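## Task

Take the sticky-note block off the desk and put it on the counter. The task fails if any carton from the desk lands on the floor, or if the robot topples or is left leaning.

## Robot and tools

ROBOT. The LinearBot has an omnidirectional base and a column about 1.7 m high. A carriage rides the column (lift_m, 0 to 1 m) and holds two identical arms, left and right, each with six joints and a two-finger gripper. Arm bases sit roughly 0.57 m + lift_m above the floor; carriage parts hang about 0.15 m beneath them. A hand can reach 0.78 m from its shoulder but only about 0.38 m lower than its arm base. The hand is about 0.16 m long, 0.1 m wide (0.14 m when open); fingertips are about 0.005 m thin in the closing direction and 0.02 m wide. The wrist camera sticks out 0.11 m to one side of joint 6's axis. Parked pose per arm: joints 1-6 = 0, 0.05, 0.05, 1.45, 0, 0; with both parked the robot is about 0.85 m wide and 0.65 m long. Cameras: carriage_camera (fixed, forward, tilted about 20 degrees down), left_wrist_camera and right_wrist_camera (looking past the fingertips).

FRAMES. Base frame: origin on the floor below the base centre, x forward, y left, z up, metres. left_hand and right_hand are the midpoint between each hand's pads in this frame; quat_wxyz maps base axes to hand axes (hand z along the fingers, y the opening direction; pointing straight up with joints 1, 5, 6 at 0 gives (1, 0, 0, 0)). base_odometry is in the frame the base had at scene start, counts wheel rotation only (slip counts as travel, drift of a degree or two after turns or long strafes), heading in rad, left positive, -3.142 to 3.142.

TOOL move. Optional keys: base, joints, speeds, min_time_s, cameras. With no action it just reports. All commanded motions begin together.
- base: an object with exactly one key, a relative offset from where the base last measured itself: translate_m (-2 to 2 m, forward +), strafe_m (-2 to 2 m, left +) or rotate_rad (-6.3 to 6.3 rad, counter-clockwise +).
- joints: one flat object, keys by joint name, each an absolute target. lift_m 0 to 1 m. Per arm (left_ and right_ prefixes): joint1_rad -2.617 to 3.054 (yaw about vertical, 0 forward, + left); joint2_rad 0 to 3.141 (shoulder: 0 upper arm back level, 1.57 vertical, 3.14 forward level); joint3_rad 0 to 3.141 (elbow, 0 folded, 3.14 straight); joint4_rad -1.57 to 1.57 (wrist pitch, + lifts fingertips); joint5_rad -1.57 to 1.57 (wrist yaw, + swings fingertips right, opposite to joint 1); joint6_rad -2.094 to 2.094 (roll about the fingers, + clockwise seen from the forearm); gripper_m 0 to 0.093 (pad gap). Done tolerances: lift 0.004, j1 0.02, j2 0.105, j3 0.06, j4 0.04, j5 0.025, j6 0.02, gripper 0.004. Joints omitted keep chasing their previous targets.
- speeds: caps for this action only: translate_m and strafe_m 0.02-0.5 m/s, rotate_rad 0.05-1.57 rad/s, lift_m 0.08-0.25 m/s (top values are defaults).
- min_time_s: 0.1 to 8 s, shortest duration for each arm/gripper motion; slower motions unaffected.
- cameras: list from carriage_camera, left_wrist_camera, right_wrist_camera, all; omitted/null/all gives every camera, [] none.
Unknown keys make the call invalid; out-of-range values get it refused. An action lasts at most 15 s; base moves time out after 14 s. If a move or wait is refused or a stop interrupts it, the remaining move, wait and finished_scene calls in that reply are skipped.

TOOL wait: seconds 0 to 10, plus cameras; nothing new is commanded. TOOL zoom_image: camera and region [x0, y0, x1, y1] in pixels from the top-left, at most 504 x 504, only on a camera in the latest images. TOOL finished_scene: scene = current scene number; irreversible, and the goal must hold without the robot.

RESULTS. Images may be slightly older than the state; the pictures line gives their order. The move line reads done or the worst status. Statuses: done (base: wheels turned the full amount, slip possible); off_target (resting short, may still push); contact_stop or time_out (target dropped, holds in place); not_followed (a self-collision check held back an arm's targets; gripper still obeys; the robot may keep trying); limit_stop_at_motor_heat (resend the target). on_its_own lists uncommanded behaviour; "held at" is a target. motor_effort is percent of maximum, peak in brackets, with per-motor error up to a few points plus half the reading; a lift effort that keeps dropping while lowering means a hand rests on something. Joint torques include arm weight, have offsets and noise, and joints 1-3 wrap at ±28 N m. Gripper readings while gripping firmly can sit up to 0.005 m under the object's width (or 0.002 m over); empty-closed reads 0.000-0.003. Grip is light just below the first-touch reading and at full force about 0.005 m below it; soft items crush more with smaller targets. Release by commanding well above the reading. While a reply is being composed the scene keeps running and the robot holds its last command.

CAUTIONS. Hand readings can be off, usually too high, worse at long reach; 1 kg makes a level hand sag 7-25 cm. Arm moves of 0.1 m or more may curve a few cm; min_time_s helps. Arms have no contact stop and spring to target once freed. Base contact_stop only watches wheels; a drive can bend an arm and still say done, and slow drives can shove furniture. To get free after a stop, drive about 0.2 m back (or turn back). Never back under a table edge into the column. Raising the lift usually frees a carriage resting on something. Keep arms apart: hard presses between arms end the scene; to untangle, send one arm its current readings with joint 1 turned away, then the other in a later action. Tipping risk rises with a high carriage, stretched or loaded arms, pushing, and abrupt stops; about 1.5 kg per hand with both arms forward can topple it, and only images show a lean. Motor heat builds with stretched or loaded arms or pushing against limits, even while idle; MOTOR HOT appears at 75 °C, and at 100 °C the arm goes limp and drops for 30-60 s. Park arms to cool. Avoid drops, releasing moving objects, slams, hard hits and hard pushes; an occasional outside nudge may move loose items.

Each tool is called after "Call:" by a JSON object that holds its "fn" and its "kwargs", one argument or row to a line.

## Session

Call:
{"fn": "move", "kwargs": {

}}

Scene clock: 0.00 s.
Joint torques (N m): no reading
base_odometry: x=+0.000 y=+0.000 heading=+0.000
base_status: not commanded
joint_positions: lift_m=+0.300 left_joint1_rad=-0.010 left_joint2_rad=+0.044 left_joint3_rad=+0.048 left_joint4_rad=+1.430 left_joint5_rad=-0.008 left_joint6_rad=-0.004 left_gripper_m=+0.09396 right_joint1_rad=-0.011 right_joint2_rad=+0.047 right_joint3_rad=+0.039 right_joint4_rad=+1.421 right_joint5_rad=-0.003 right_joint6_rad=-0.048 right_gripper_m=+0.09396
joint_status: not commanded
motor_effort: lift_m=+29 drive_wheels=-1
left_hand: x=+0.2675 y=+0.3100 z=+1.2842 quat_wxyz=(+0.998, -0.004, +0.069, -0.007) (m; base frame)
right_hand: x=+0.2731 y=-0.3089 z=+1.2813 quat_wxyz=(+0.996, -0.003, +0.079, -0.029) (m; base frame)
pictures: carriage_camera, left_wrist_camera, right_wrist_camera
Images, in order (width x height): carriage_camera 504x504, left_wrist_camera 504x504, right_wrist_camera 504x504.

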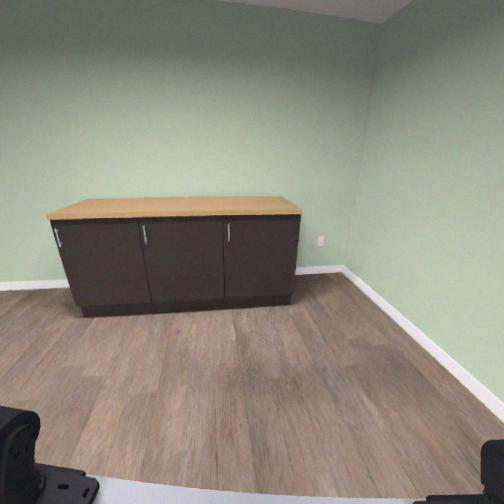

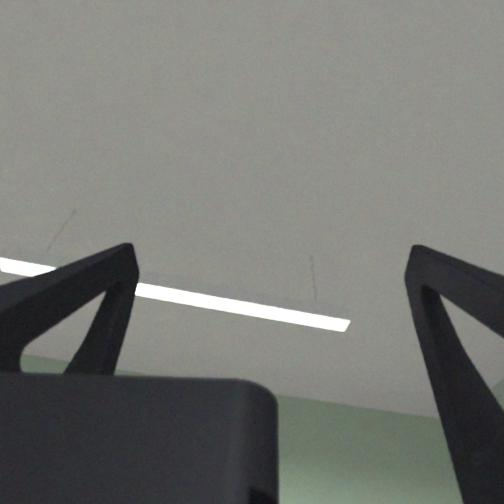

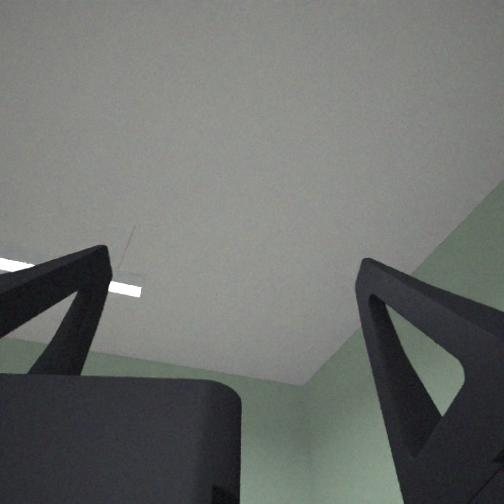

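Call:
{"fn": "move", "kwargs": {
  "base": {"rotate_rad": 1.2},
  "cameras": ["carriage_camera"]
}}

Call:
{"fn": "move", "kwargs": {
  "base": {"rotate_rad": 1.2},
  "cameras": ["carriage_camera"]
}}

Call:
{"fn": "move", "kwargs": {
  "base": {"rotate_rad": 1.2},
  "cameras": ["carriage_camera"]
}}

Call:
{"fn": "move", "kwargs": {
  "base": {"rotate_rad": 1.2},
  "cameras": ["carriage_camera"]
}}

Scene clock: 7.63 s.
Joint torques (N m): left_arm=[0.61 4.3 5.93 -0.22 -0.1 -0.04] | right_arm=[-0.08 4.22 7.24 -0.04 0 -0.12]
move: done
base_odometry: x=+0.000 y=+0.000 heading=+1.200
base_status: done
joint_positions: lift_m=+0.300 left_joint1_rad=-0.010 left_joint2_rad=+0.044 left_joint3_rad=+0.048 left_joint4_rad=+1.430 left_joint5_rad=-0.008 left_joint6_rad=-0.004 left_gripper_m=+0.09396 right_joint1_rad=-0.011 right_joint2_rad=+0.047 right_joint3_rad=+0.039 right_joint4_rad=+1.420 right_joint5_rad=-0.003 right_joint6_rad=-0.048 right_gripper_m=+0.09396
joint_status: not commanded
motor_effort: lift_m=+30(30) drive_wheels=+6(20)
left_hand: x=+0.2675 y=+0.3100 z=+1.2842 quat_wxyz=(+0.998, -0.004, +0.069, -0.007) (m; base frame)
right_hand: x=+0.2733 y=-0.3089 z=+1.2813 quat_wxyz=(+0.996, -0.003, +0.079, -0.029) (m; base frame)
pictures: carriage_camera
Images, in order (width x height): carriage_camera 504x504.

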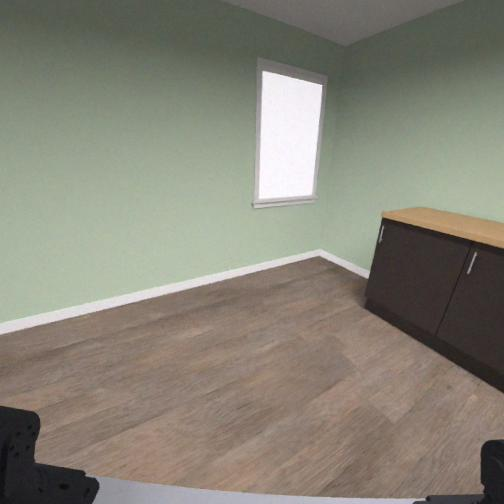

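Scene clock: 10.40 s.
Joint torques (N m): left_arm=[0.69 4.3 6.01 -0.21 -0.15 -0.04] | right_arm=[-0.01 4.27 7.23 -0.03 0 -0.11]
move: done
base_odometry: x=+0.000 y=+0.000 heading=+2.399
base_status: done
joint_positions: lift_m=+0.300 left_joint1_rad=-0.010 left_joint2_rad=+0.044 left_joint3_rad=+0.048 left_joint4_rad=+1.429 left_joint5_rad=-0.008 left_joint6_rad=-0.004 left_gripper_m=+0.09397 right_joint1_rad=-0.011 right_joint2_rad=+0.047 right_joint3_rad=+0.039 right_joint4_rad=+1.420 right_joint5_rad=-0.003 right_joint6_rad=-0.048 right_gripper_m=+0.09397
joint_status: not commanded
motor_effort: lift_m=+30(30) drive_wheels=+6(13)
left_hand: x=+0.2676 y=+0.3100 z=+1.2841 quat_wxyz=(+0.998, -0.004, +0.069, -0.007) (m; base frame)
right_hand: x=+0.2734 y=-0.3089 z=+1.2813 quat_wxyz=(+0.996, -0.003, +0.079, -0.029) (m; base frame)
pictures: carriage_camera
Images, in order (width x height): carriage_camera 504x504.

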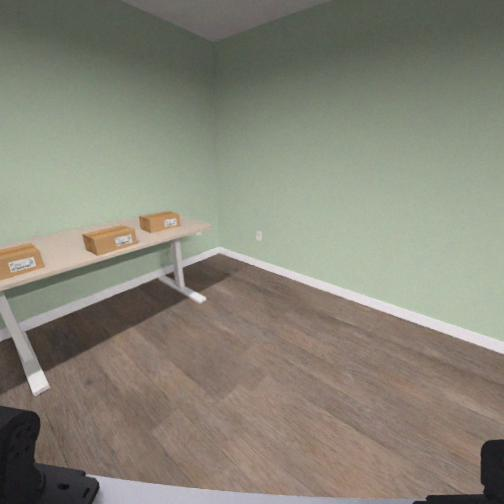

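Scene clock: 13.17 s.
Joint torques (N m): left_arm=[0.59 4.29 6 -0.2 -0.12 -0.05] | right_arm=[-0.02 4.23 7.19 -0.04 -0.01 -0.11]
move: done
base_odometry: x=+0.000 y=+0.000 heading=-2.685
base_status: done
joint_positions: lift_m=+0.300 left_joint1_rad=-0.010 left_joint2_rad=+0.044 left_joint3_rad=+0.048 left_joint4_rad=+1.429 left_joint5_rad=-0.008 left_joint6_rad=-0.004 left_gripper_m=+0.09398 right_joint1_rad=-0.011 right_joint2_rad=+0.047 right_joint3_rad=+0.039 right_joint4_rad=+1.419 right_joint5_rad=-0.003 right_joint6_rad=-0.048 right_gripper_m=+0.09398
joint_status: not commanded
motor_effort: lift_m=+30(30) drive_wheels=+7(14)
left_hand: x=+0.2676 y=+0.3100 z=+1.2841 quat_wxyz=(+0.998, -0.004, +0.069, -0.007) (m; base frame)
right_hand: x=+0.2734 y=-0.3089 z=+1.2813 quat_wxyz=(+0.996, -0.003, +0.079, -0.029) (m; base frame)
pictures: carriage_camera
Images, in order (width x height): carriage_camera 504x504.

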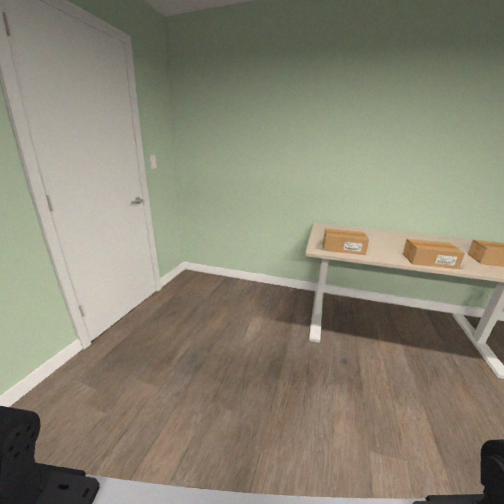

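Scene clock: 15.93 s.
Joint torques (N m): left_arm=[0.59 4.26 6.01 -0.19 -0.11 -0.06] | right_arm=[-0.06 4.26 7.16 -0.03 0.01 -0.12]
move: done
base_odometry: x=+0.000 y=+0.000 heading=-1.485
base_status: done
joint_positions: lift_m=+0.300 left_joint1_rad=-0.010 left_joint2_rad=+0.044 left_joint3_rad=+0.048 left_joint4_rad=+1.429 left_joint5_rad=-0.008 left_joint6_rad=-0.004 left_gripper_m=+0.09398 right_joint1_rad=-0.011 right_joint2_rad=+0.047 right_joint3_rad=+0.039 right_joint4_rad=+1.419 right_joint5_rad=-0.003 right_joint6_rad=-0.048 right_gripper_m=+0.09398
joint_status: not commanded
motor_effort: lift_m=+29(30) drive_wheels=+5(13)
left_hand: x=+0.2677 y=+0.3100 z=+1.2841 quat_wxyz=(+0.998, -0.004, +0.069, -0.007) (m; base frame)
right_hand: x=+0.2735 y=-0.3089 z=+1.2813 quat_wxyz=(+0.996, -0.003, +0.080, -0.029) (m; base frame)
pictures: carriage_camera
Images, in order (width x height): carriage_camera 504x504.

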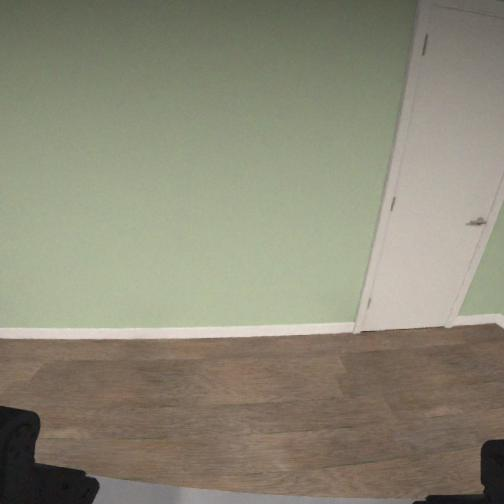

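Call:
{"fn": "move", "kwargs": {
  "base": {"rotate_rad": -1.657},
  "joints": {"lift_m": 0.6},
  "cameras": ["carriage_camera"]
}}

Scene clock: 26.73 s.
Joint torques (N m): left_arm=[0.59 4.33 5.98 -0.2 -0.11 -0.04] | right_arm=[-0.05 4.29 7.21 -0.04 0 -0.11]
move: done
base_odometry: x=+0.000 y=+0.000 heading=+3.142
base_status: done
joint_positions: lift_m=+0.600 left_joint1_rad=-0.010 left_joint2_rad=+0.044 left_joint3_rad=+0.048 left_joint4_rad=+1.429 left_joint5_rad=-0.008 left_joint6_rad=-0.004 left_gripper_m=+0.09398 right_joint1_rad=-0.011 right_joint2_rad=+0.047 right_joint3_rad=+0.039 right_joint4_rad=+1.419 right_joint5_rad=-0.003 right_joint6_rad=-0.048 right_gripper_m=+0.09398
joint_status: all done
motor_effort: lift_m=+31(38) drive_wheels=+7(18)
left_hand: x=+0.2677 y=+0.3101 z=+1.5840 quat_wxyz=(+0.998, -0.004, +0.069, -0.007) (m; base frame)
right_hand: x=+0.2737 y=-0.3089 z=+1.5811 quat_wxyz=(+0.996, -0.003, +0.080, -0.029) (m; base frame)
pictures: carriage_camera
Images, in order (width x height): carriage_camera 504x504.

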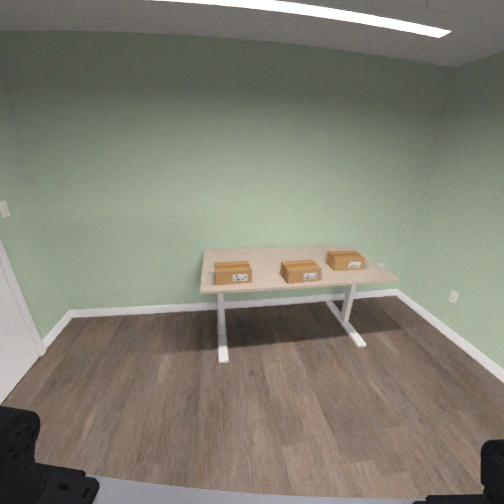

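Call:
{"fn": "zoom_image", "kwargs": {
  "camera": "carriage_camera",
  "region": [190, 220, 410, 380]
}}

Scaled by 2.291 from the camera's 504x504 image, which has a finer 720x720 frame.

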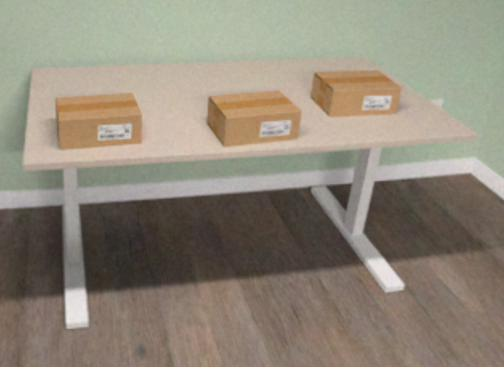

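Call:
{"fn": "move", "kwargs": {
  "base": {"rotate_rad": 0.146},
  "joints": {"lift_m": 0.95},
  "cameras": []
}}

Call:
{"fn": "move", "kwargs": {
  "base": {"translate_m": 0.7},
  "cameras": []
}}

Call:
{"fn": "move", "kwargs": {
  "base": {"strafe_m": -0.5},
  "cameras": ["carriage_camera"]
}}

Scene clock: 88.17 s.
Joint torques (N m): left_arm=[0.61 4.31 6 -0.19 -0.11 -0.05] | right_arm=[-0.02 4.25 7.2 -0.03 0 -0.12]
move: done
base_odometry: x=+0.000 y=+0.000 heading=-2.996
base_status: done
joint_positions: lift_m=+0.950 left_joint1_rad=-0.010 left_joint2_rad=+0.044 left_joint3_rad=+0.048 left_joint4_rad=+1.428 left_joint5_rad=-0.008 left_joint6_rad=-0.004 left_gripper_m=+0.09399 right_joint1_rad=-0.011 right_joint2_rad=+0.047 right_joint3_rad=+0.039 right_joint4_rad=+1.419 right_joint5_rad=-0.003 right_joint6_rad=-0.048 right_gripper_m=+0.09398
joint_status: all done
motor_effort: lift_m=+31(38) drive_wheels=-10(12)
left_hand: x=+0.2678 y=+0.3101 z=+1.9340 quat_wxyz=(+0.998, -0.004, +0.069, -0.007) (m; base frame)
right_hand: x=+0.2737 y=-0.3089 z=+1.9311 quat_wxyz=(+0.996, -0.003, +0.080, -0.029) (m; base frame)
pictures: none
No camera images: "cameras" was empty.

Scene clock: 91.93 s.
Joint torques (N m): left_arm=[0.61 4.23 5.97 -0.17 -0.11 -0.05] | right_arm=[-0.02 4.23 7.21 -0.01 0.01 -0.11]
move: done
base_odometry: x=-0.693 y=-0.100 heading=-2.997
base_status: done
joint_positions: lift_m=+0.950 left_joint1_rad=-0.010 left_joint2_rad=+0.044 left_joint3_rad=+0.048 left_joint4_rad=+1.428 left_joint5_rad=-0.008 left_joint6_rad=-0.004 left_gripper_m=+0.09399 right_joint1_rad=-0.011 right_joint2_rad=+0.047 right_joint3_rad=+0.039 right_joint4_rad=+1.416 right_joint5_rad=-0.003 right_joint6_rad=-0.048 right_gripper_m=+0.09398
joint_status: not commanded
motor_effort: lift_m=+31(31) drive_wheels=-9(22)
left_hand: x=+0.2679 y=+0.3101 z=+1.9340 quat_wxyz=(+0.998, -0.004, +0.069, -0.007) (m; base frame)
right_hand: x=+0.2743 y=-0.3090 z=+1.9310 quat_wxyz=(+0.996, -0.003, +0.081, -0.029) (m; base frame)
pictures: none
No camera images: "cameras" was empty.

Scene clock: 95.07 s.
Joint torques (N m): left_arm=[0.65 4.29 6.02 -0.18 -0.14 -0.05] | right_arm=[-0.08 4.27 7.23 0 0.01 -0.12]
move: done
base_odometry: x=-0.765 y=+0.395 heading=-2.997
base_status: done
joint_positions: lift_m=+0.950 left_joint1_rad=-0.009 left_joint2_rad=+0.044 left_joint3_rad=+0.048 left_joint4_rad=+1.428 left_joint5_rad=-0.008 left_joint6_rad=-0.004 left_gripper_m=+0.09399 right_joint1_rad=-0.010 right_joint2_rad=+0.047 right_joint3_rad=+0.039 right_joint4_rad=+1.416 right_joint5_rad=-0.003 right_joint6_rad=-0.048 right_gripper_m=+0.09398
joint_status: not commanded
motor_effort: lift_m=+31(31) drive_wheels=-6(11)
left_hand: x=+0.2680 y=+0.3100 z=+1.9340 quat_wxyz=(+0.998, -0.004, +0.070, -0.006) (m; base frame)
right_hand: x=+0.2743 y=-0.3089 z=+1.9310 quat_wxyz=(+0.996, -0.003, +0.081, -0.029) (m; base frame)
pictures: carriage_camera
Images, in order (width x height): carriage_camera 504x504.

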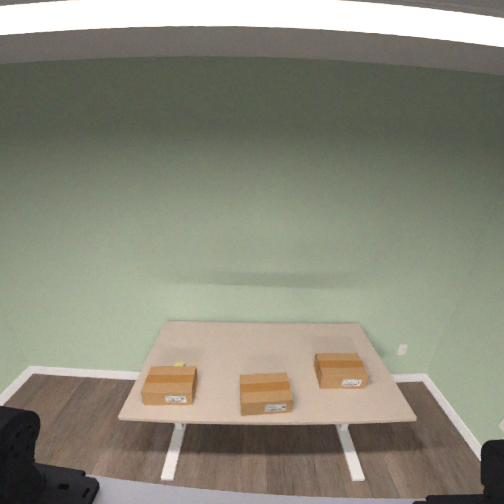

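Call:
{"fn": "zoom_image", "kwargs": {
  "camera": "carriage_camera",
  "region": [120, 330, 240, 430]
}}

Scaled by 4.200 from the camera's 504x504 image, which has a finer 720x720 frame.

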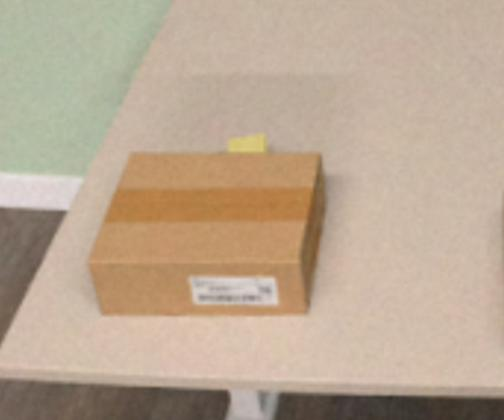

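Call:
{"fn": "move", "kwargs": {
  "joints": {"left_joint1_rad": 0, "left_joint2_rad": 1.9, "left_joint3_rad": 1.4, "left_joint4_rad": -1.07, "left_joint5_rad": 0, "left_joint6_rad": 0},
  "min_time_s": 3,
  "cameras": ["carriage_camera", "left_wrist_camera"]
}}

Scene clock: 164.83 s.
Joint torques (N m): left_arm=[1.2 -9.36 8.98 0.39 -0.04 -0.02] | right_arm=[-0.1 4.22 7.23 0.01 0 -0.12]
move: done
base_odometry: x=-0.765 y=+0.395 heading=-2.997
base_status: not commanded
joint_positions: lift_m=+0.950 left_joint1_rad=-0.007 left_joint2_rad=+1.884 left_joint3_rad=+1.378 left_joint4_rad=-1.054 left_joint5_rad=-0.007 left_joint6_rad=-0.004 left_gripper_m=+0.09398 right_joint1_rad=-0.010 right_joint2_rad=+0.047 right_joint3_rad=+0.039 right_joint4_rad=+1.416 right_joint5_rad=-0.003 right_joint6_rad=-0.048 right_gripper_m=+0.09398
joint_status: all done
motor_effort: lift_m=+31(31) drive_wheels=-4(6)
left_hand: x=+0.5800 y=+0.3077 z=+1.5570 quat_wxyz=(+0.005, +0.002, +1.000, +0.004) (m; base frame)
right_hand: x=+0.2743 y=-0.3089 z=+1.9310 quat_wxyz=(+0.996, -0.003, +0.081, -0.029) (m; base frame)
pictures: carriage_camera, left_wrist_camera
Images, in order (width x height): carriage_camera 504x504, left_wrist_camera 504x504.

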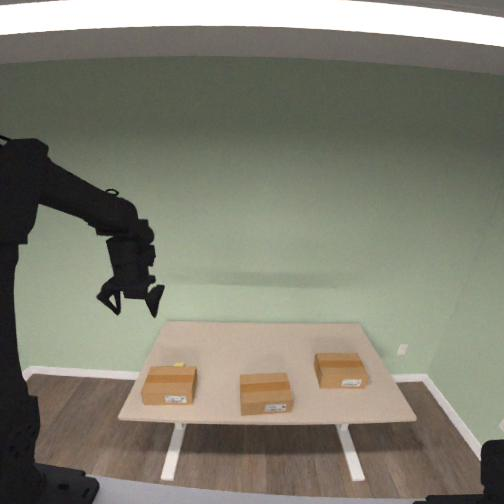

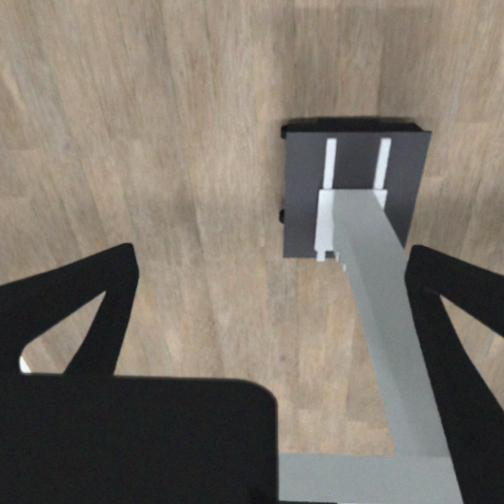

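Call:
{"fn": "move", "kwargs": {
  "base": {"strafe_m": 0.124},
  "cameras": []
}}

Call:
{"fn": "move", "kwargs": {
  "base": {"translate_m": 0.4},
  "speeds": {"translate_m": 0.25},
  "cameras": ["carriage_camera", "left_wrist_camera"]
}}

Scene clock: 210.83 s.
Joint torques (N m): left_arm=[0.68 -9.36 8.92 0.45 -0.07 -0.01] | right_arm=[-0.05 4.22 7.2 0 0 -0.12]
move: done
base_odometry: x=-0.747 y=+0.272 heading=-2.997
base_status: done
joint_positions: lift_m=+0.950 left_joint1_rad=+0.000 left_joint2_rad=+1.884 left_joint3_rad=+1.378 left_joint4_rad=-1.059 left_joint5_rad=-0.005 left_joint6_rad=-0.004 left_gripper_m=+0.09398 right_joint1_rad=-0.011 right_joint2_rad=+0.047 right_joint3_rad=+0.039 right_joint4_rad=+1.416 right_joint5_rad=-0.003 right_joint6_rad=-0.048 right_gripper_m=+0.09398
joint_status: not commanded
motor_effort: lift_m=+31(31) drive_wheels=+7(13)
left_hand: x=+0.5790 y=+0.3099 z=+1.5570 quat_wxyz=(+0.003, -0.002, +1.000, +0.002) (m; base frame)
right_hand: x=+0.2743 y=-0.3090 z=+1.9310 quat_wxyz=(+0.996, -0.003, +0.081, -0.029) (m; base frame)
pictures: none
No camera images: "cameras" was empty.

Scene clock: 213.73 s.
Joint torques (N m): left_arm=[0.64 -9.46 8.91 0.46 -0.08 -0.01] | right_arm=[-0.03 4.19 7.2 0.01 0.01 -0.12]
move: done
base_odometry: x=-1.143 y=+0.215 heading=-2.998
base_status: done
joint_positions: lift_m=+0.950 left_joint1_rad=-0.001 left_joint2_rad=+1.884 left_joint3_rad=+1.378 left_joint4_rad=-1.063 left_joint5_rad=-0.004 left_joint6_rad=-0.004 left_gripper_m=+0.09398 right_joint1_rad=-0.011 right_joint2_rad=+0.047 right_joint3_rad=+0.039 right_joint4_rad=+1.416 right_joint5_rad=-0.003 right_joint6_rad=-0.048 right_gripper_m=+0.09398
joint_status: not commanded
motor_effort: lift_m=+31(31) drive_wheels=-6(16)
left_hand: x=+0.5779 y=+0.3095 z=+1.5569 quat_wxyz=(+0.001, -0.002, +1.000, +0.002) (m; base frame)
right_hand: x=+0.2743 y=-0.3090 z=+1.9310 quat_wxyz=(+0.996, -0.003, +0.081, -0.029) (m; base frame)
pictures: carriage_camera, left_wrist_camera
Images, in order (width x height): carriage_camera 504x504, left_wrist_camera 504x504.

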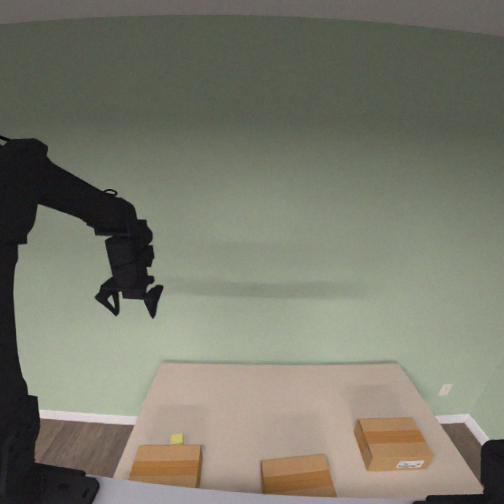

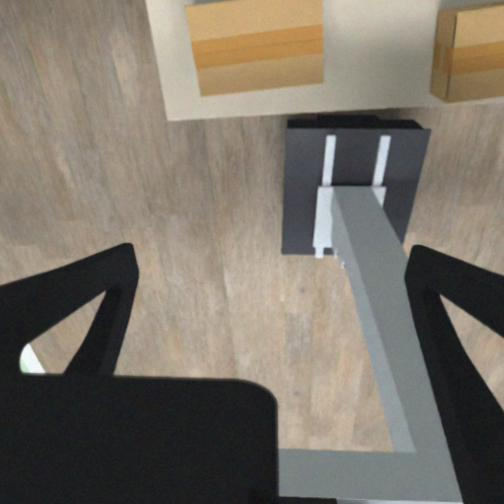

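Call:
{"fn": "move", "kwargs": {
  "base": {"translate_m": 0.04},
  "joints": {"left_joint1_rad": 0, "left_joint2_rad": 2.788, "left_joint3_rad": 1.834, "left_joint4_rad": -0.617, "left_joint5_rad": 0, "left_joint6_rad": 0, "lift_m": 0.7},
  "min_time_s": 3,
  "cameras": ["carriage_camera", "left_wrist_camera"]
}}

Scene clock: 232.27 s.
Joint torques (N m): left_arm=[0.62 -14.24 7.3 0.68 -0.07 -0.02] | right_arm=[0.01 4.21 7.21 0.02 0.01 -0.11]
move: done
base_odometry: x=-1.183 y=+0.210 heading=-2.998
base_status: done
joint_positions: lift_m=+0.700 left_joint1_rad=-0.001 left_joint2_rad=+2.765 left_joint3_rad=+1.816 left_joint4_rad=-0.629 left_joint5_rad=-0.004 left_joint6_rad=-0.004 left_gripper_m=+0.09398 right_joint1_rad=-0.011 right_joint2_rad=+0.047 right_joint3_rad=+0.039 right_joint4_rad=+1.414 right_joint5_rad=-0.003 right_joint6_rad=-0.048 right_gripper_m=+0.09398
joint_status: all done
motor_effort: lift_m=+28(29) drive_wheels=-5(13)
left_hand: x=+0.6878 y=+0.3095 z=+1.0550 quat_wxyz=(-0.004, -0.002, +1.000, +0.002) (m; base frame)
right_hand: x=+0.2748 y=-0.3090 z=+1.6813 quat_wxyz=(+0.996, -0.003, +0.082, -0.029) (m; base frame)
pictures: carriage_camera, left_wrist_camera
Images, in order (width x height): carriage_camera 504x504, left_wrist_camera 504x504.

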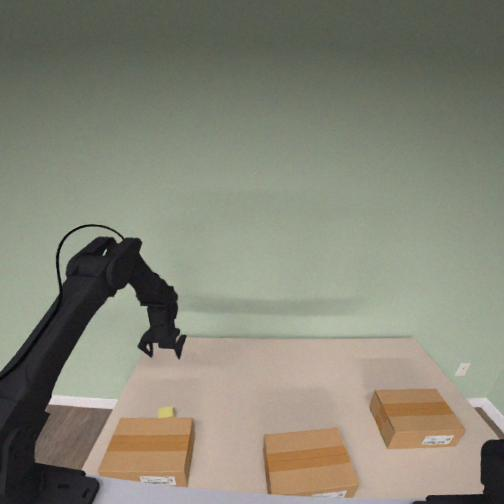

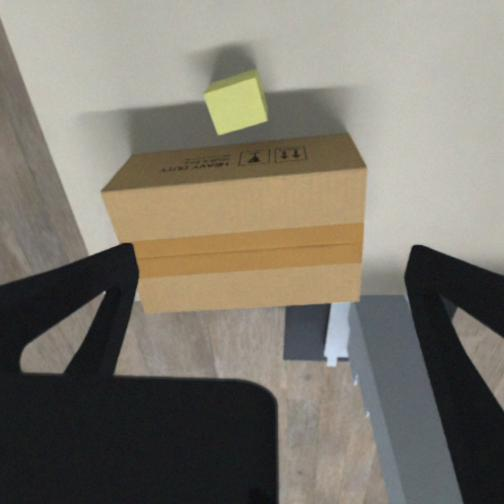

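Call:
{"fn": "zoom_image", "kwargs": {
  "camera": "carriage_camera",
  "region": [90, 330, 220, 500]
}}

Call:
{"fn": "zoom_image", "kwargs": {
  "camera": "left_wrist_camera",
  "region": [80, 30, 400, 350]
}}

Scaled by 2.965 from the camera's 504x504 image, which has a finer 720x720 frame.

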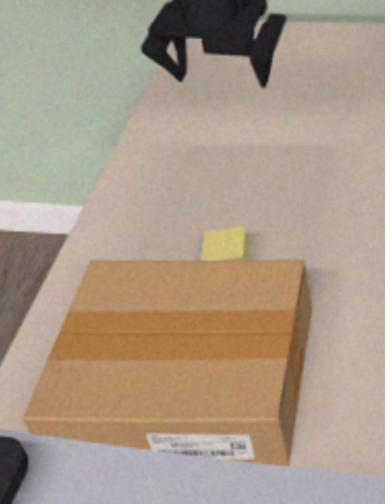

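Scaled by 1.575 from the camera's 504x504 image, which has a finer 720x720 frame.

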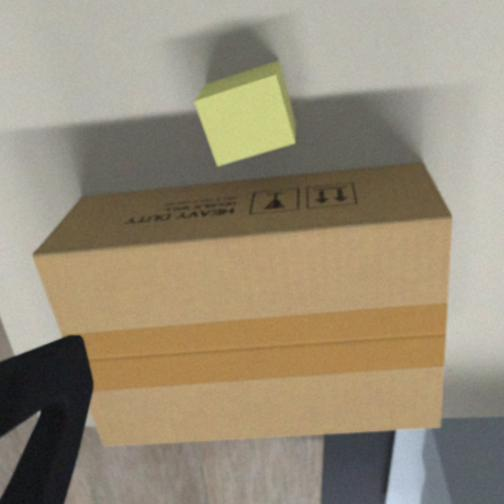

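Call:
{"fn": "move", "kwargs": {
  "joints": {"left_joint1_rad": 0.075, "left_joint2_rad": 2.884, "left_joint3_rad": 1.986, "left_joint4_rad": -0.815, "left_joint5_rad": 0, "left_joint6_rad": -0.295, "lift_m": 0.56},
  "min_time_s": 2,
  "cameras": ["carriage_camera", "left_wrist_camera"]
}}

Scene clock: 312.20 s.
Joint torques (N m): left_arm=[1.03 -14.45 7.34 0.07 -0.1 -0.11] | right_arm=[-0.01 4.23 7.2 0.02 0.01 -0.11]
move: done
base_odometry: x=-1.183 y=+0.210 heading=-2.998
base_status: not commanded
joint_positions: lift_m=+0.560 left_joint1_rad=+0.070 left_joint2_rad=+2.860 left_joint3_rad=+1.967 left_joint4_rad=-0.801 left_joint5_rad=-0.004 left_joint6_rad=-0.286 left_gripper_m=+0.09399 right_joint1_rad=-0.011 right_joint2_rad=+0.047 right_joint3_rad=+0.039 right_joint4_rad=+1.414 right_joint5_rad=-0.003 right_joint6_rad=-0.048 right_gripper_m=+0.09398
joint_status: all done
motor_effort: lift_m=+27(30) drive_wheels=+2(7)
left_hand: x=+0.6754 y=+0.3408 z=+0.9043 quat_wxyz=(-0.061, -0.176, +0.982, +0.009) (m; base frame)
right_hand: x=+0.2748 y=-0.3090 z=+1.5413 quat_wxyz=(+0.996, -0.003, +0.082, -0.029) (m; base frame)
pictures: carriage_camera, left_wrist_camera
Images, in order (width x height): carriage_camera 504x504, left_wrist_camera 504x504.

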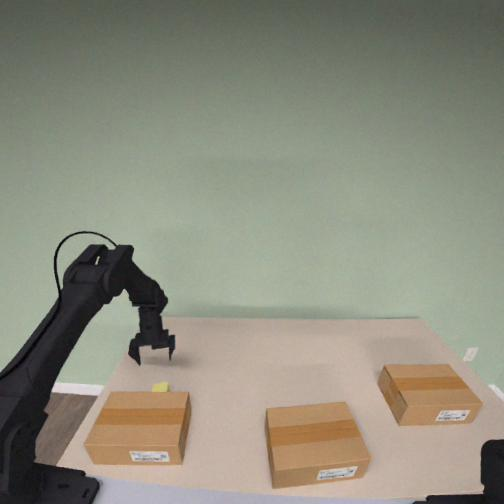

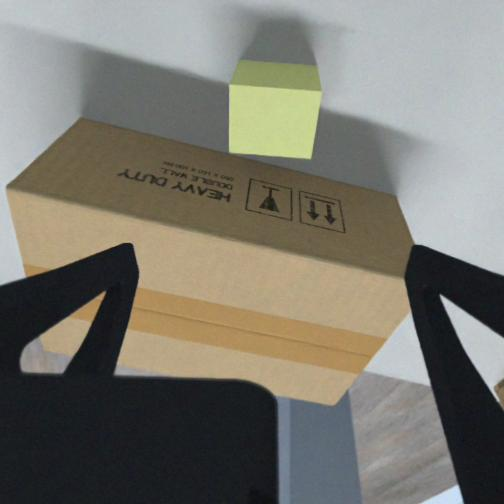

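Call:
{"fn": "move", "kwargs": {
  "joints": {"left_joint1_rad": 0.085, "left_joint2_rad": 2.904, "left_joint3_rad": 1.986, "left_joint4_rad": -0.815, "left_joint5_rad": 0, "left_joint6_rad": -0.25, "lift_m": 0.47},
  "min_time_s": 1.5,
  "cameras": ["carriage_camera", "left_wrist_camera"]
}}

Scene clock: 380.03 s.
Joint torques (N m): left_arm=[1.02 -14.84 6.39 0.09 -0.1 0.06] | right_arm=[-0.01 4.21 7.19 0.02 0 -0.12]
move: done
base_odometry: x=-1.183 y=+0.210 heading=-2.998
base_status: not commanded
joint_positions: lift_m=+0.470 left_joint1_rad=+0.080 left_joint2_rad=+2.884 left_joint3_rad=+1.975 left_joint4_rad=-0.807 left_joint5_rad=-0.004 left_joint6_rad=-0.259 left_gripper_m=+0.09399 right_joint1_rad=-0.011 right_joint2_rad=+0.047 right_joint3_rad=+0.039 right_joint4_rad=+1.414 right_joint5_rad=-0.003 right_joint6_rad=-0.048 right_gripper_m=+0.09398
joint_status: all done
motor_effort: lift_m=+28(29) drive_wheels=-5(7)
left_hand: x=+0.6688 y=+0.3447 z=+0.8057 quat_wxyz=(-0.072, -0.168, +0.983, +0.009) (m; base frame)
right_hand: x=+0.2748 y=-0.3090 z=+1.4513 quat_wxyz=(+0.996, -0.003, +0.082, -0.029) (m; base frame)
pictures: carriage_camera, left_wrist_camera
Images, in order (width x height): carriage_camera 504x504, left_wrist_camera 504x504.

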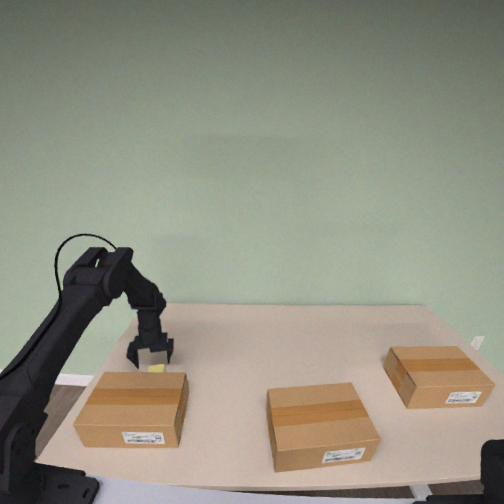

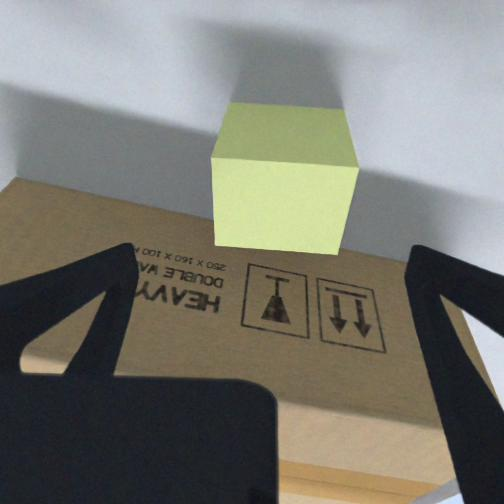

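Call:
{"fn": "move", "kwargs": {
  "joints": {"left_joint6_rad": -0.175, "lift_m": 0.395},
  "speeds": {"lift_m": 0.1},
  "cameras": ["carriage_camera", "left_wrist_camera"]
}}

Scene clock: 395.77 s.
Joint torques (N m): left_arm=[0.8 -15.08 6.08 0.12 -0.11 0.03] | right_arm=[-0.08 4.23 7.23 0.03 0 -0.12]
move: done
base_odometry: x=-1.183 y=+0.210 heading=-2.998
base_status: not commanded
joint_positions: lift_m=+0.395 left_joint1_rad=+0.083 left_joint2_rad=+2.887 left_joint3_rad=+1.978 left_joint4_rad=-0.810 left_joint5_rad=-0.001 left_joint6_rad=-0.183 left_gripper_m=+0.09399 right_joint1_rad=-0.011 right_joint2_rad=+0.047 right_joint3_rad=+0.039 right_joint4_rad=+1.414 right_joint5_rad=-0.003 right_joint6_rad=-0.048 right_gripper_m=+0.09398
joint_status: all done
motor_effort: lift_m=+27(28) drive_wheels=-4(7)
left_hand: x=+0.6684 y=+0.3452 z=+0.7302 quat_wxyz=(-0.074, -0.132, +0.988, +0.004) (m; base frame)
right_hand: x=+0.2748 y=-0.3090 z=+1.3763 quat_wxyz=(+0.996, -0.003, +0.082, -0.029) (m; base frame)
pictures: carriage_camera, left_wrist_camera
Images, in order (width x height): carriage_camera 504x504, left_wrist_camera 504x504.

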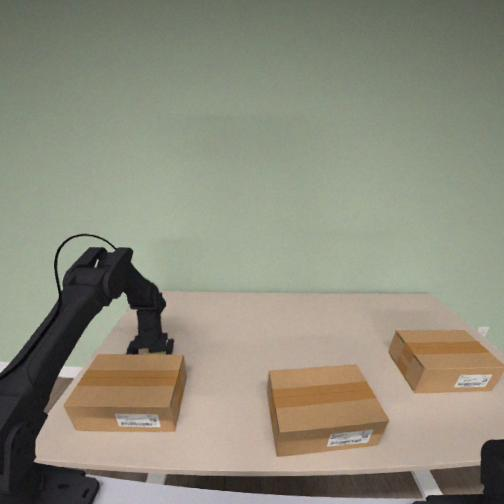

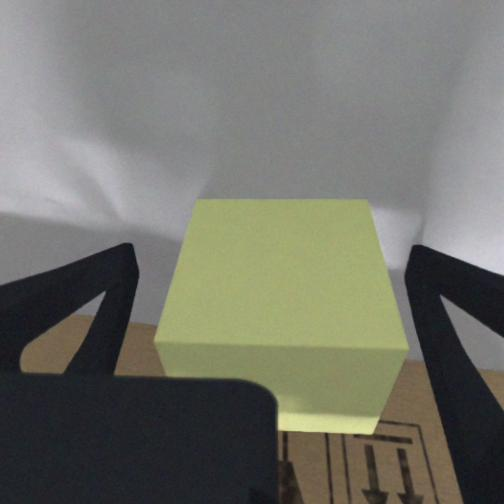

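Call:
{"fn": "move", "kwargs": {
  "joints": {"left_gripper_m": 0.046},
  "min_time_s": 1.5,
  "cameras": ["left_wrist_camera"]
}}

Scene clock: 401.27 s.
Joint torques (N m): left_arm=[0.75 -15.12 6.12 0.11 -0.14 0.04] | right_arm=[-0.01 4.22 7.15 0.04 0.01 -0.12]
move: off_target
base_odometry: x=-1.183 y=+0.210 heading=-2.998
base_status: not commanded
joint_positions: lift_m=+0.395 left_joint1_rad=+0.083 left_joint2_rad=+2.887 left_joint3_rad=+1.978 left_joint4_rad=-0.810 left_joint5_rad=+0.000 left_joint6_rad=-0.183 left_gripper_m=+0.05115 right_joint1_rad=-0.011 right_joint2_rad=+0.047 right_joint3_rad=+0.039 right_joint4_rad=+1.414 right_joint5_rad=-0.003 right_joint6_rad=-0.048 right_gripper_m=+0.09398
joint_status: left_gripper_m off_target (ended at +0.05118, target +0.04600)
motor_effort: lift_m=+27(27) drive_wheels=-6(7)
left_hand: x=+0.6684 y=+0.3450 z=+0.7302 quat_wxyz=(-0.074, -0.132, +0.988, +0.004) (m; base frame)
right_hand: x=+0.2748 y=-0.3090 z=+1.3763 quat_wxyz=(+0.996, -0.003, +0.082, -0.029) (m; base frame)
pictures: left_wrist_camera
Images, in order (width x height): left_wrist_camera 504x504.

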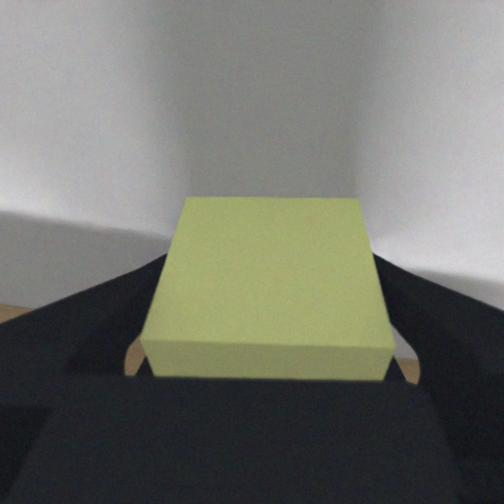

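Call:
{"fn": "move", "kwargs": {
  "joints": {"lift_m": 0.6},
  "speeds": {"lift_m": 0.15},
  "cameras": ["carriage_camera", "left_wrist_camera"]
}}

Scene clock: 405.10 s.
Joint torques (N m): left_arm=[0.84 -16.14 6.27 0.08 -0.14 0.03] | right_arm=[-0.01 4.26 7.17 0.03 0.02 -0.13]
move: done
base_odometry: x=-1.183 y=+0.210 heading=-2.998
base_status: not commanded
joint_positions: lift_m=+0.600 left_joint1_rad=+0.083 left_joint2_rad=+2.899 left_joint3_rad=+1.978 left_joint4_rad=-0.812 left_joint5_rad=+0.000 left_joint6_rad=-0.183 left_gripper_m=+0.05114 right_joint1_rad=-0.011 right_joint2_rad=+0.047 right_joint3_rad=+0.039 right_joint4_rad=+1.414 right_joint5_rad=-0.003 right_joint6_rad=-0.048 right_gripper_m=+0.09398
joint_status: all done
motor_effort: lift_m=+31(37) drive_wheels=+1(7)
left_hand: x=+0.6641 y=+0.3447 z=+0.9300 quat_wxyz=(-0.081, -0.132, +0.988, +0.004) (m; base frame)
right_hand: x=+0.2748 y=-0.3090 z=+1.5810 quat_wxyz=(+0.996, -0.003, +0.082, -0.029) (m; base frame)
pictures: carriage_camera, left_wrist_camera
Images, in order (width x height): carriage_camera 504x504, left_wrist_camera 504x504.

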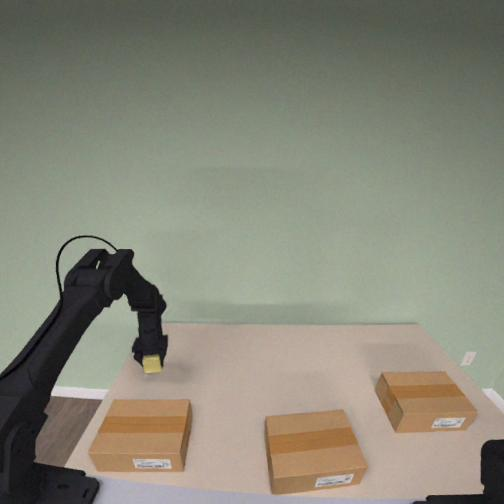

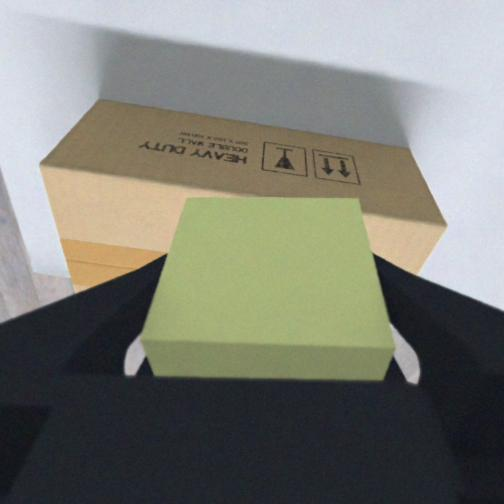

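Call:
{"fn": "move", "kwargs": {
  "base": {"translate_m": -0.65},
  "joints": {"lift_m": 0.78},
  "cameras": []
}}

Call:
{"fn": "move", "kwargs": {
  "base": {"rotate_rad": 3.142},
  "cameras": ["carriage_camera"]
}}

Scene clock: 422.03 s.
Joint torques (N m): left_arm=[0.75 -16.46 5.98 0.11 -0.14 0.05] | right_arm=[-0.05 4.21 7.19 0.01 0.01 -0.11]
move: done
base_odometry: x=-0.540 y=+0.302 heading=-2.999
base_status: done
joint_positions: lift_m=+0.780 left_joint1_rad=+0.083 left_joint2_rad=+2.901 left_joint3_rad=+1.978 left_joint4_rad=-0.809 left_joint5_rad=+0.000 left_joint6_rad=-0.183 left_gripper_m=+0.05114 right_joint1_rad=-0.011 right_joint2_rad=+0.047 right_joint3_rad=+0.039 right_joint4_rad=+1.416 right_joint5_rad=-0.003 right_joint6_rad=-0.048 right_gripper_m=+0.09398
joint_status: all done
motor_effort: lift_m=+31(38) drive_wheels=-9(23)
left_hand: x=+0.6637 y=+0.3450 z=+1.1088 quat_wxyz=(-0.081, -0.132, +0.988, +0.004) (m; base frame)
right_hand: x=+0.2744 y=-0.3090 z=+1.7610 quat_wxyz=(+0.996, -0.003, +0.081, -0.029) (m; base frame)
pictures: none
No camera images: "cameras" was empty.

Scene clock: 426.30 s.
Joint torques (N m): left_arm=[0.55 -16.47 6 0.01 -0.1 0.04] | right_arm=[-0.01 4.26 7.2 0.02 0 -0.12]
move: done
base_odometry: x=-0.540 y=+0.302 heading=+0.142
base_status: done
joint_positions: lift_m=+0.780 left_joint1_rad=+0.088 left_joint2_rad=+2.901 left_joint3_rad=+1.978 left_joint4_rad=-0.804 left_joint5_rad=-0.003 left_joint6_rad=-0.183 left_gripper_m=+0.05110 right_joint1_rad=-0.011 right_joint2_rad=+0.047 right_joint3_rad=+0.039 right_joint4_rad=+1.416 right_joint5_rad=-0.003 right_joint6_rad=-0.048 right_gripper_m=+0.09400
joint_status: not commanded
motor_effort: lift_m=+31(31) drive_wheels=+7(21)
left_hand: x=+0.6649 y=+0.3477 z=+1.1085 quat_wxyz=(-0.078, -0.134, +0.988, +0.005) (m; base frame)
right_hand: x=+0.2745 y=-0.3090 z=+1.7610 quat_wxyz=(+0.996, -0.003, +0.081, -0.029) (m; base frame)
pictures: carriage_camera
Images, in order (width x height): carriage_camera 504x504.

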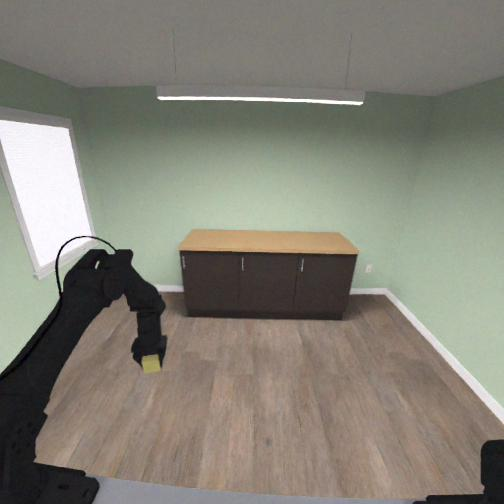

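Call:
{"fn": "move", "kwargs": {
  "base": {"translate_m": 1.6},
  "cameras": ["carriage_camera", "left_wrist_camera"]
}}

Scene clock: 437.83 s.
Joint torques (N m): left_arm=[0.5 -16.42 6 0.04 -0.11 0.05] | right_arm=[-0.08 4.21 7.19 0.02 0.03 -0.13]
move: done
base_odometry: x=+1.044 y=+0.531 heading=+0.143
base_status: done
joint_positions: lift_m=+0.780 left_joint1_rad=+0.087 left_joint2_rad=+2.901 left_joint3_rad=+1.978 left_joint4_rad=-0.808 left_joint5_rad=-0.003 left_joint6_rad=-0.183 left_gripper_m=+0.05110 right_joint1_rad=-0.011 right_joint2_rad=+0.047 right_joint3_rad=+0.039 right_joint4_rad=+1.417 right_joint5_rad=-0.003 right_joint6_rad=-0.048 right_gripper_m=+0.09400
joint_status: not commanded
motor_effort: lift_m=+31(31) drive_wheels=-10(23)
left_hand: x=+0.6639 y=+0.3470 z=+1.1087 quat_wxyz=(-0.080, -0.134, +0.988, +0.005) (m; base frame)
right_hand: x=+0.2741 y=-0.3090 z=+1.7610 quat_wxyz=(+0.996, -0.003, +0.081, -0.029) (m; base frame)
pictures: carriage_camera, left_wrist_camera
Images, in order (width x height): carriage_camera 504x504, left_wrist_camera 504x504.

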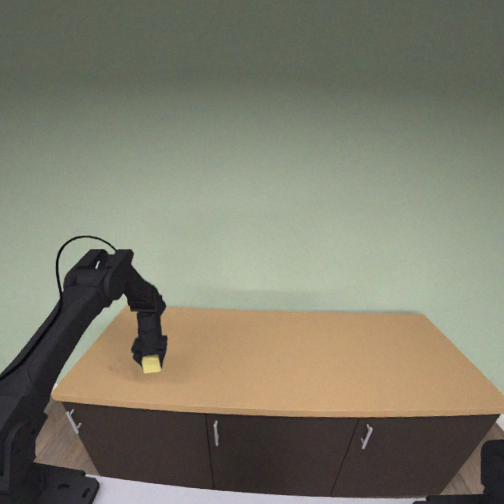

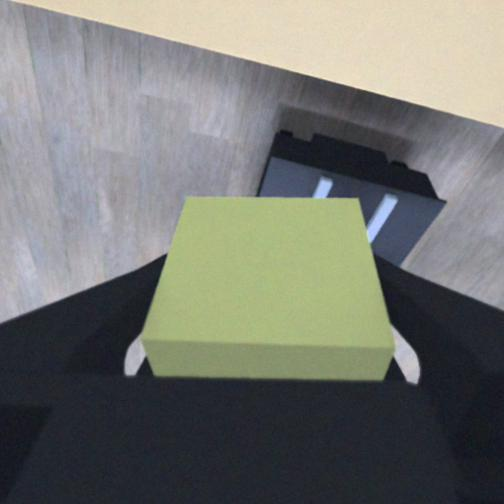

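Call:
{"fn": "move", "kwargs": {
  "base": {"translate_m": 0.24},
  "speeds": {"translate_m": 0.2},
  "cameras": []
}}

Call:
{"fn": "move", "kwargs": {
  "joints": {"lift_m": 0.64},
  "speeds": {"lift_m": 0.12},
  "cameras": ["carriage_camera", "left_wrist_camera"]
}}

Scene clock: 449.77 s.
Joint torques (N m): left_arm=[0.4 -16.43 6 0.07 -0.11 0.03] | right_arm=[-0.05 4.22 7.15 -0.02 0 -0.12]
move: done
base_odometry: x=+1.281 y=+0.566 heading=+0.144
base_status: done
joint_positions: lift_m=+0.780 left_joint1_rad=+0.086 left_joint2_rad=+2.901 left_joint3_rad=+1.978 left_joint4_rad=-0.810 left_joint5_rad=-0.003 left_joint6_rad=-0.183 left_gripper_m=+0.05110 right_joint1_rad=-0.011 right_joint2_rad=+0.047 right_joint3_rad=+0.039 right_joint4_rad=+1.417 right_joint5_rad=-0.003 right_joint6_rad=-0.048 right_gripper_m=+0.09400
joint_status: not commanded
motor_effort: lift_m=+31(31) drive_wheels=-10(16)
left_hand: x=+0.6635 y=+0.3468 z=+1.1088 quat_wxyz=(-0.081, -0.134, +0.988, +0.005) (m; base frame)
right_hand: x=+0.2740 y=-0.3090 z=+1.7611 quat_wxyz=(+0.996, -0.003, +0.081, -0.029) (m; base frame)
pictures: none
No camera images: "cameras" was empty.

Scene clock: 451.33 s.
Joint torques (N m): left_arm=[0.46 -16.64 6 0.08 -0.1 0.04] | right_arm=[-0.01 4.25 7.13 -0.03 0.01 -0.12]
move: done
base_odometry: x=+1.281 y=+0.566 heading=+0.144
base_status: not commanded
joint_positions: lift_m=+0.640 left_joint1_rad=+0.086 left_joint2_rad=+2.903 left_joint3_rad=+1.978 left_joint4_rad=-0.812 left_joint5_rad=-0.003 left_joint6_rad=-0.183 left_gripper_m=+0.05110 right_joint1_rad=-0.011 right_joint2_rad=+0.047 right_joint3_rad=+0.039 right_joint4_rad=+1.418 right_joint5_rad=-0.003 right_joint6_rad=-0.048 right_gripper_m=+0.09400
joint_status: all done
motor_effort: lift_m=+28(29) drive_wheels=-9(12)
left_hand: x=+0.6626 y=+0.3467 z=+0.9687 quat_wxyz=(-0.082, -0.134, +0.988, +0.005) (m; base frame)
right_hand: x=+0.2739 y=-0.3090 z=+1.6214 quat_wxyz=(+0.996, -0.003, +0.080, -0.029) (m; base frame)
pictures: carriage_camera, left_wrist_camera
Images, in order (width x height): carriage_camera 504x504, left_wrist_camera 504x504.

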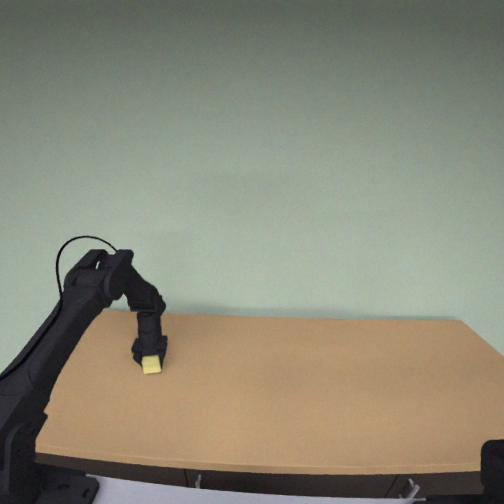

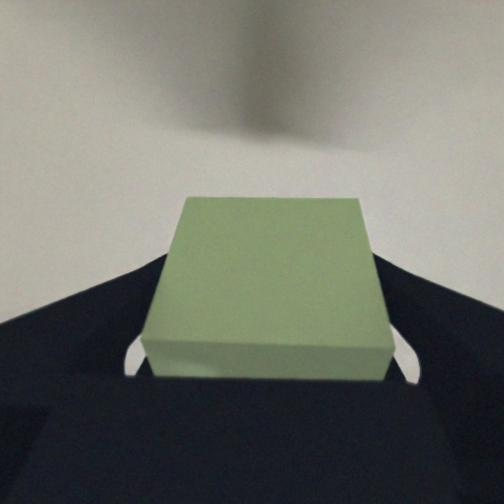

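Call:
{"fn": "move", "kwargs": {
  "joints": {"lift_m": 0.6},
  "speeds": {"lift_m": 0.08},
  "cameras": ["carriage_camera", "left_wrist_camera"]
}}

Scene clock: 465.50 s.
Joint torques (N m): left_arm=[0.47 -16.66 6.05 0.1 -0.11 0.03] | right_arm=[-0.05 4.25 7.15 -0.03 0 -0.11]
move: done
base_odometry: x=+1.281 y=+0.566 heading=+0.144
base_status: not commanded
joint_positions: lift_m=+0.600 left_joint1_rad=+0.086 left_joint2_rad=+2.903 left_joint3_rad=+1.978 left_joint4_rad=-0.813 left_joint5_rad=-0.003 left_joint6_rad=-0.183 left_gripper_m=+0.05110 right_joint1_rad=-0.011 right_joint2_rad=+0.047 right_joint3_rad=+0.039 right_joint4_rad=+1.418 right_joint5_rad=-0.003 right_joint6_rad=-0.048 right_gripper_m=+0.09400
joint_status: all done
motor_effort: lift_m=+27(28) drive_wheels=-11(12)
left_hand: x=+0.6621 y=+0.3467 z=+0.9284 quat_wxyz=(-0.083, -0.134, +0.988, +0.005) (m; base frame)
right_hand: x=+0.2739 y=-0.3090 z=+1.5814 quat_wxyz=(+0.996, -0.003, +0.080, -0.029) (m; base frame)
pictures: carriage_camera, left_wrist_camera
Images, in order (width x height): carriage_camera 504x504, left_wrist_camera 504x504.

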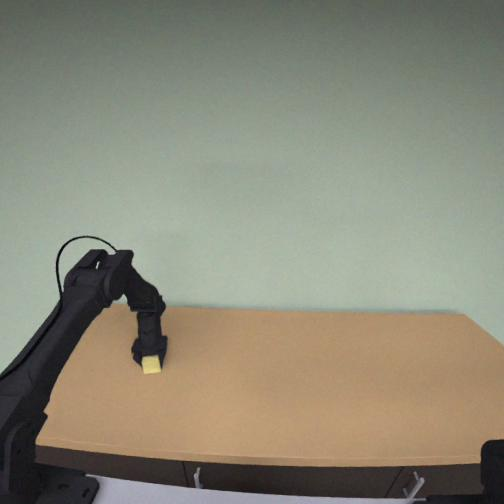

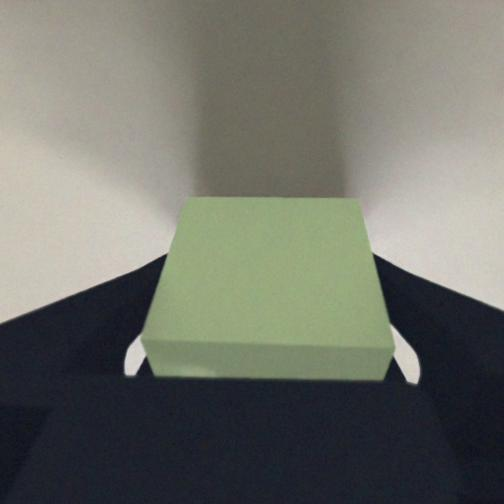

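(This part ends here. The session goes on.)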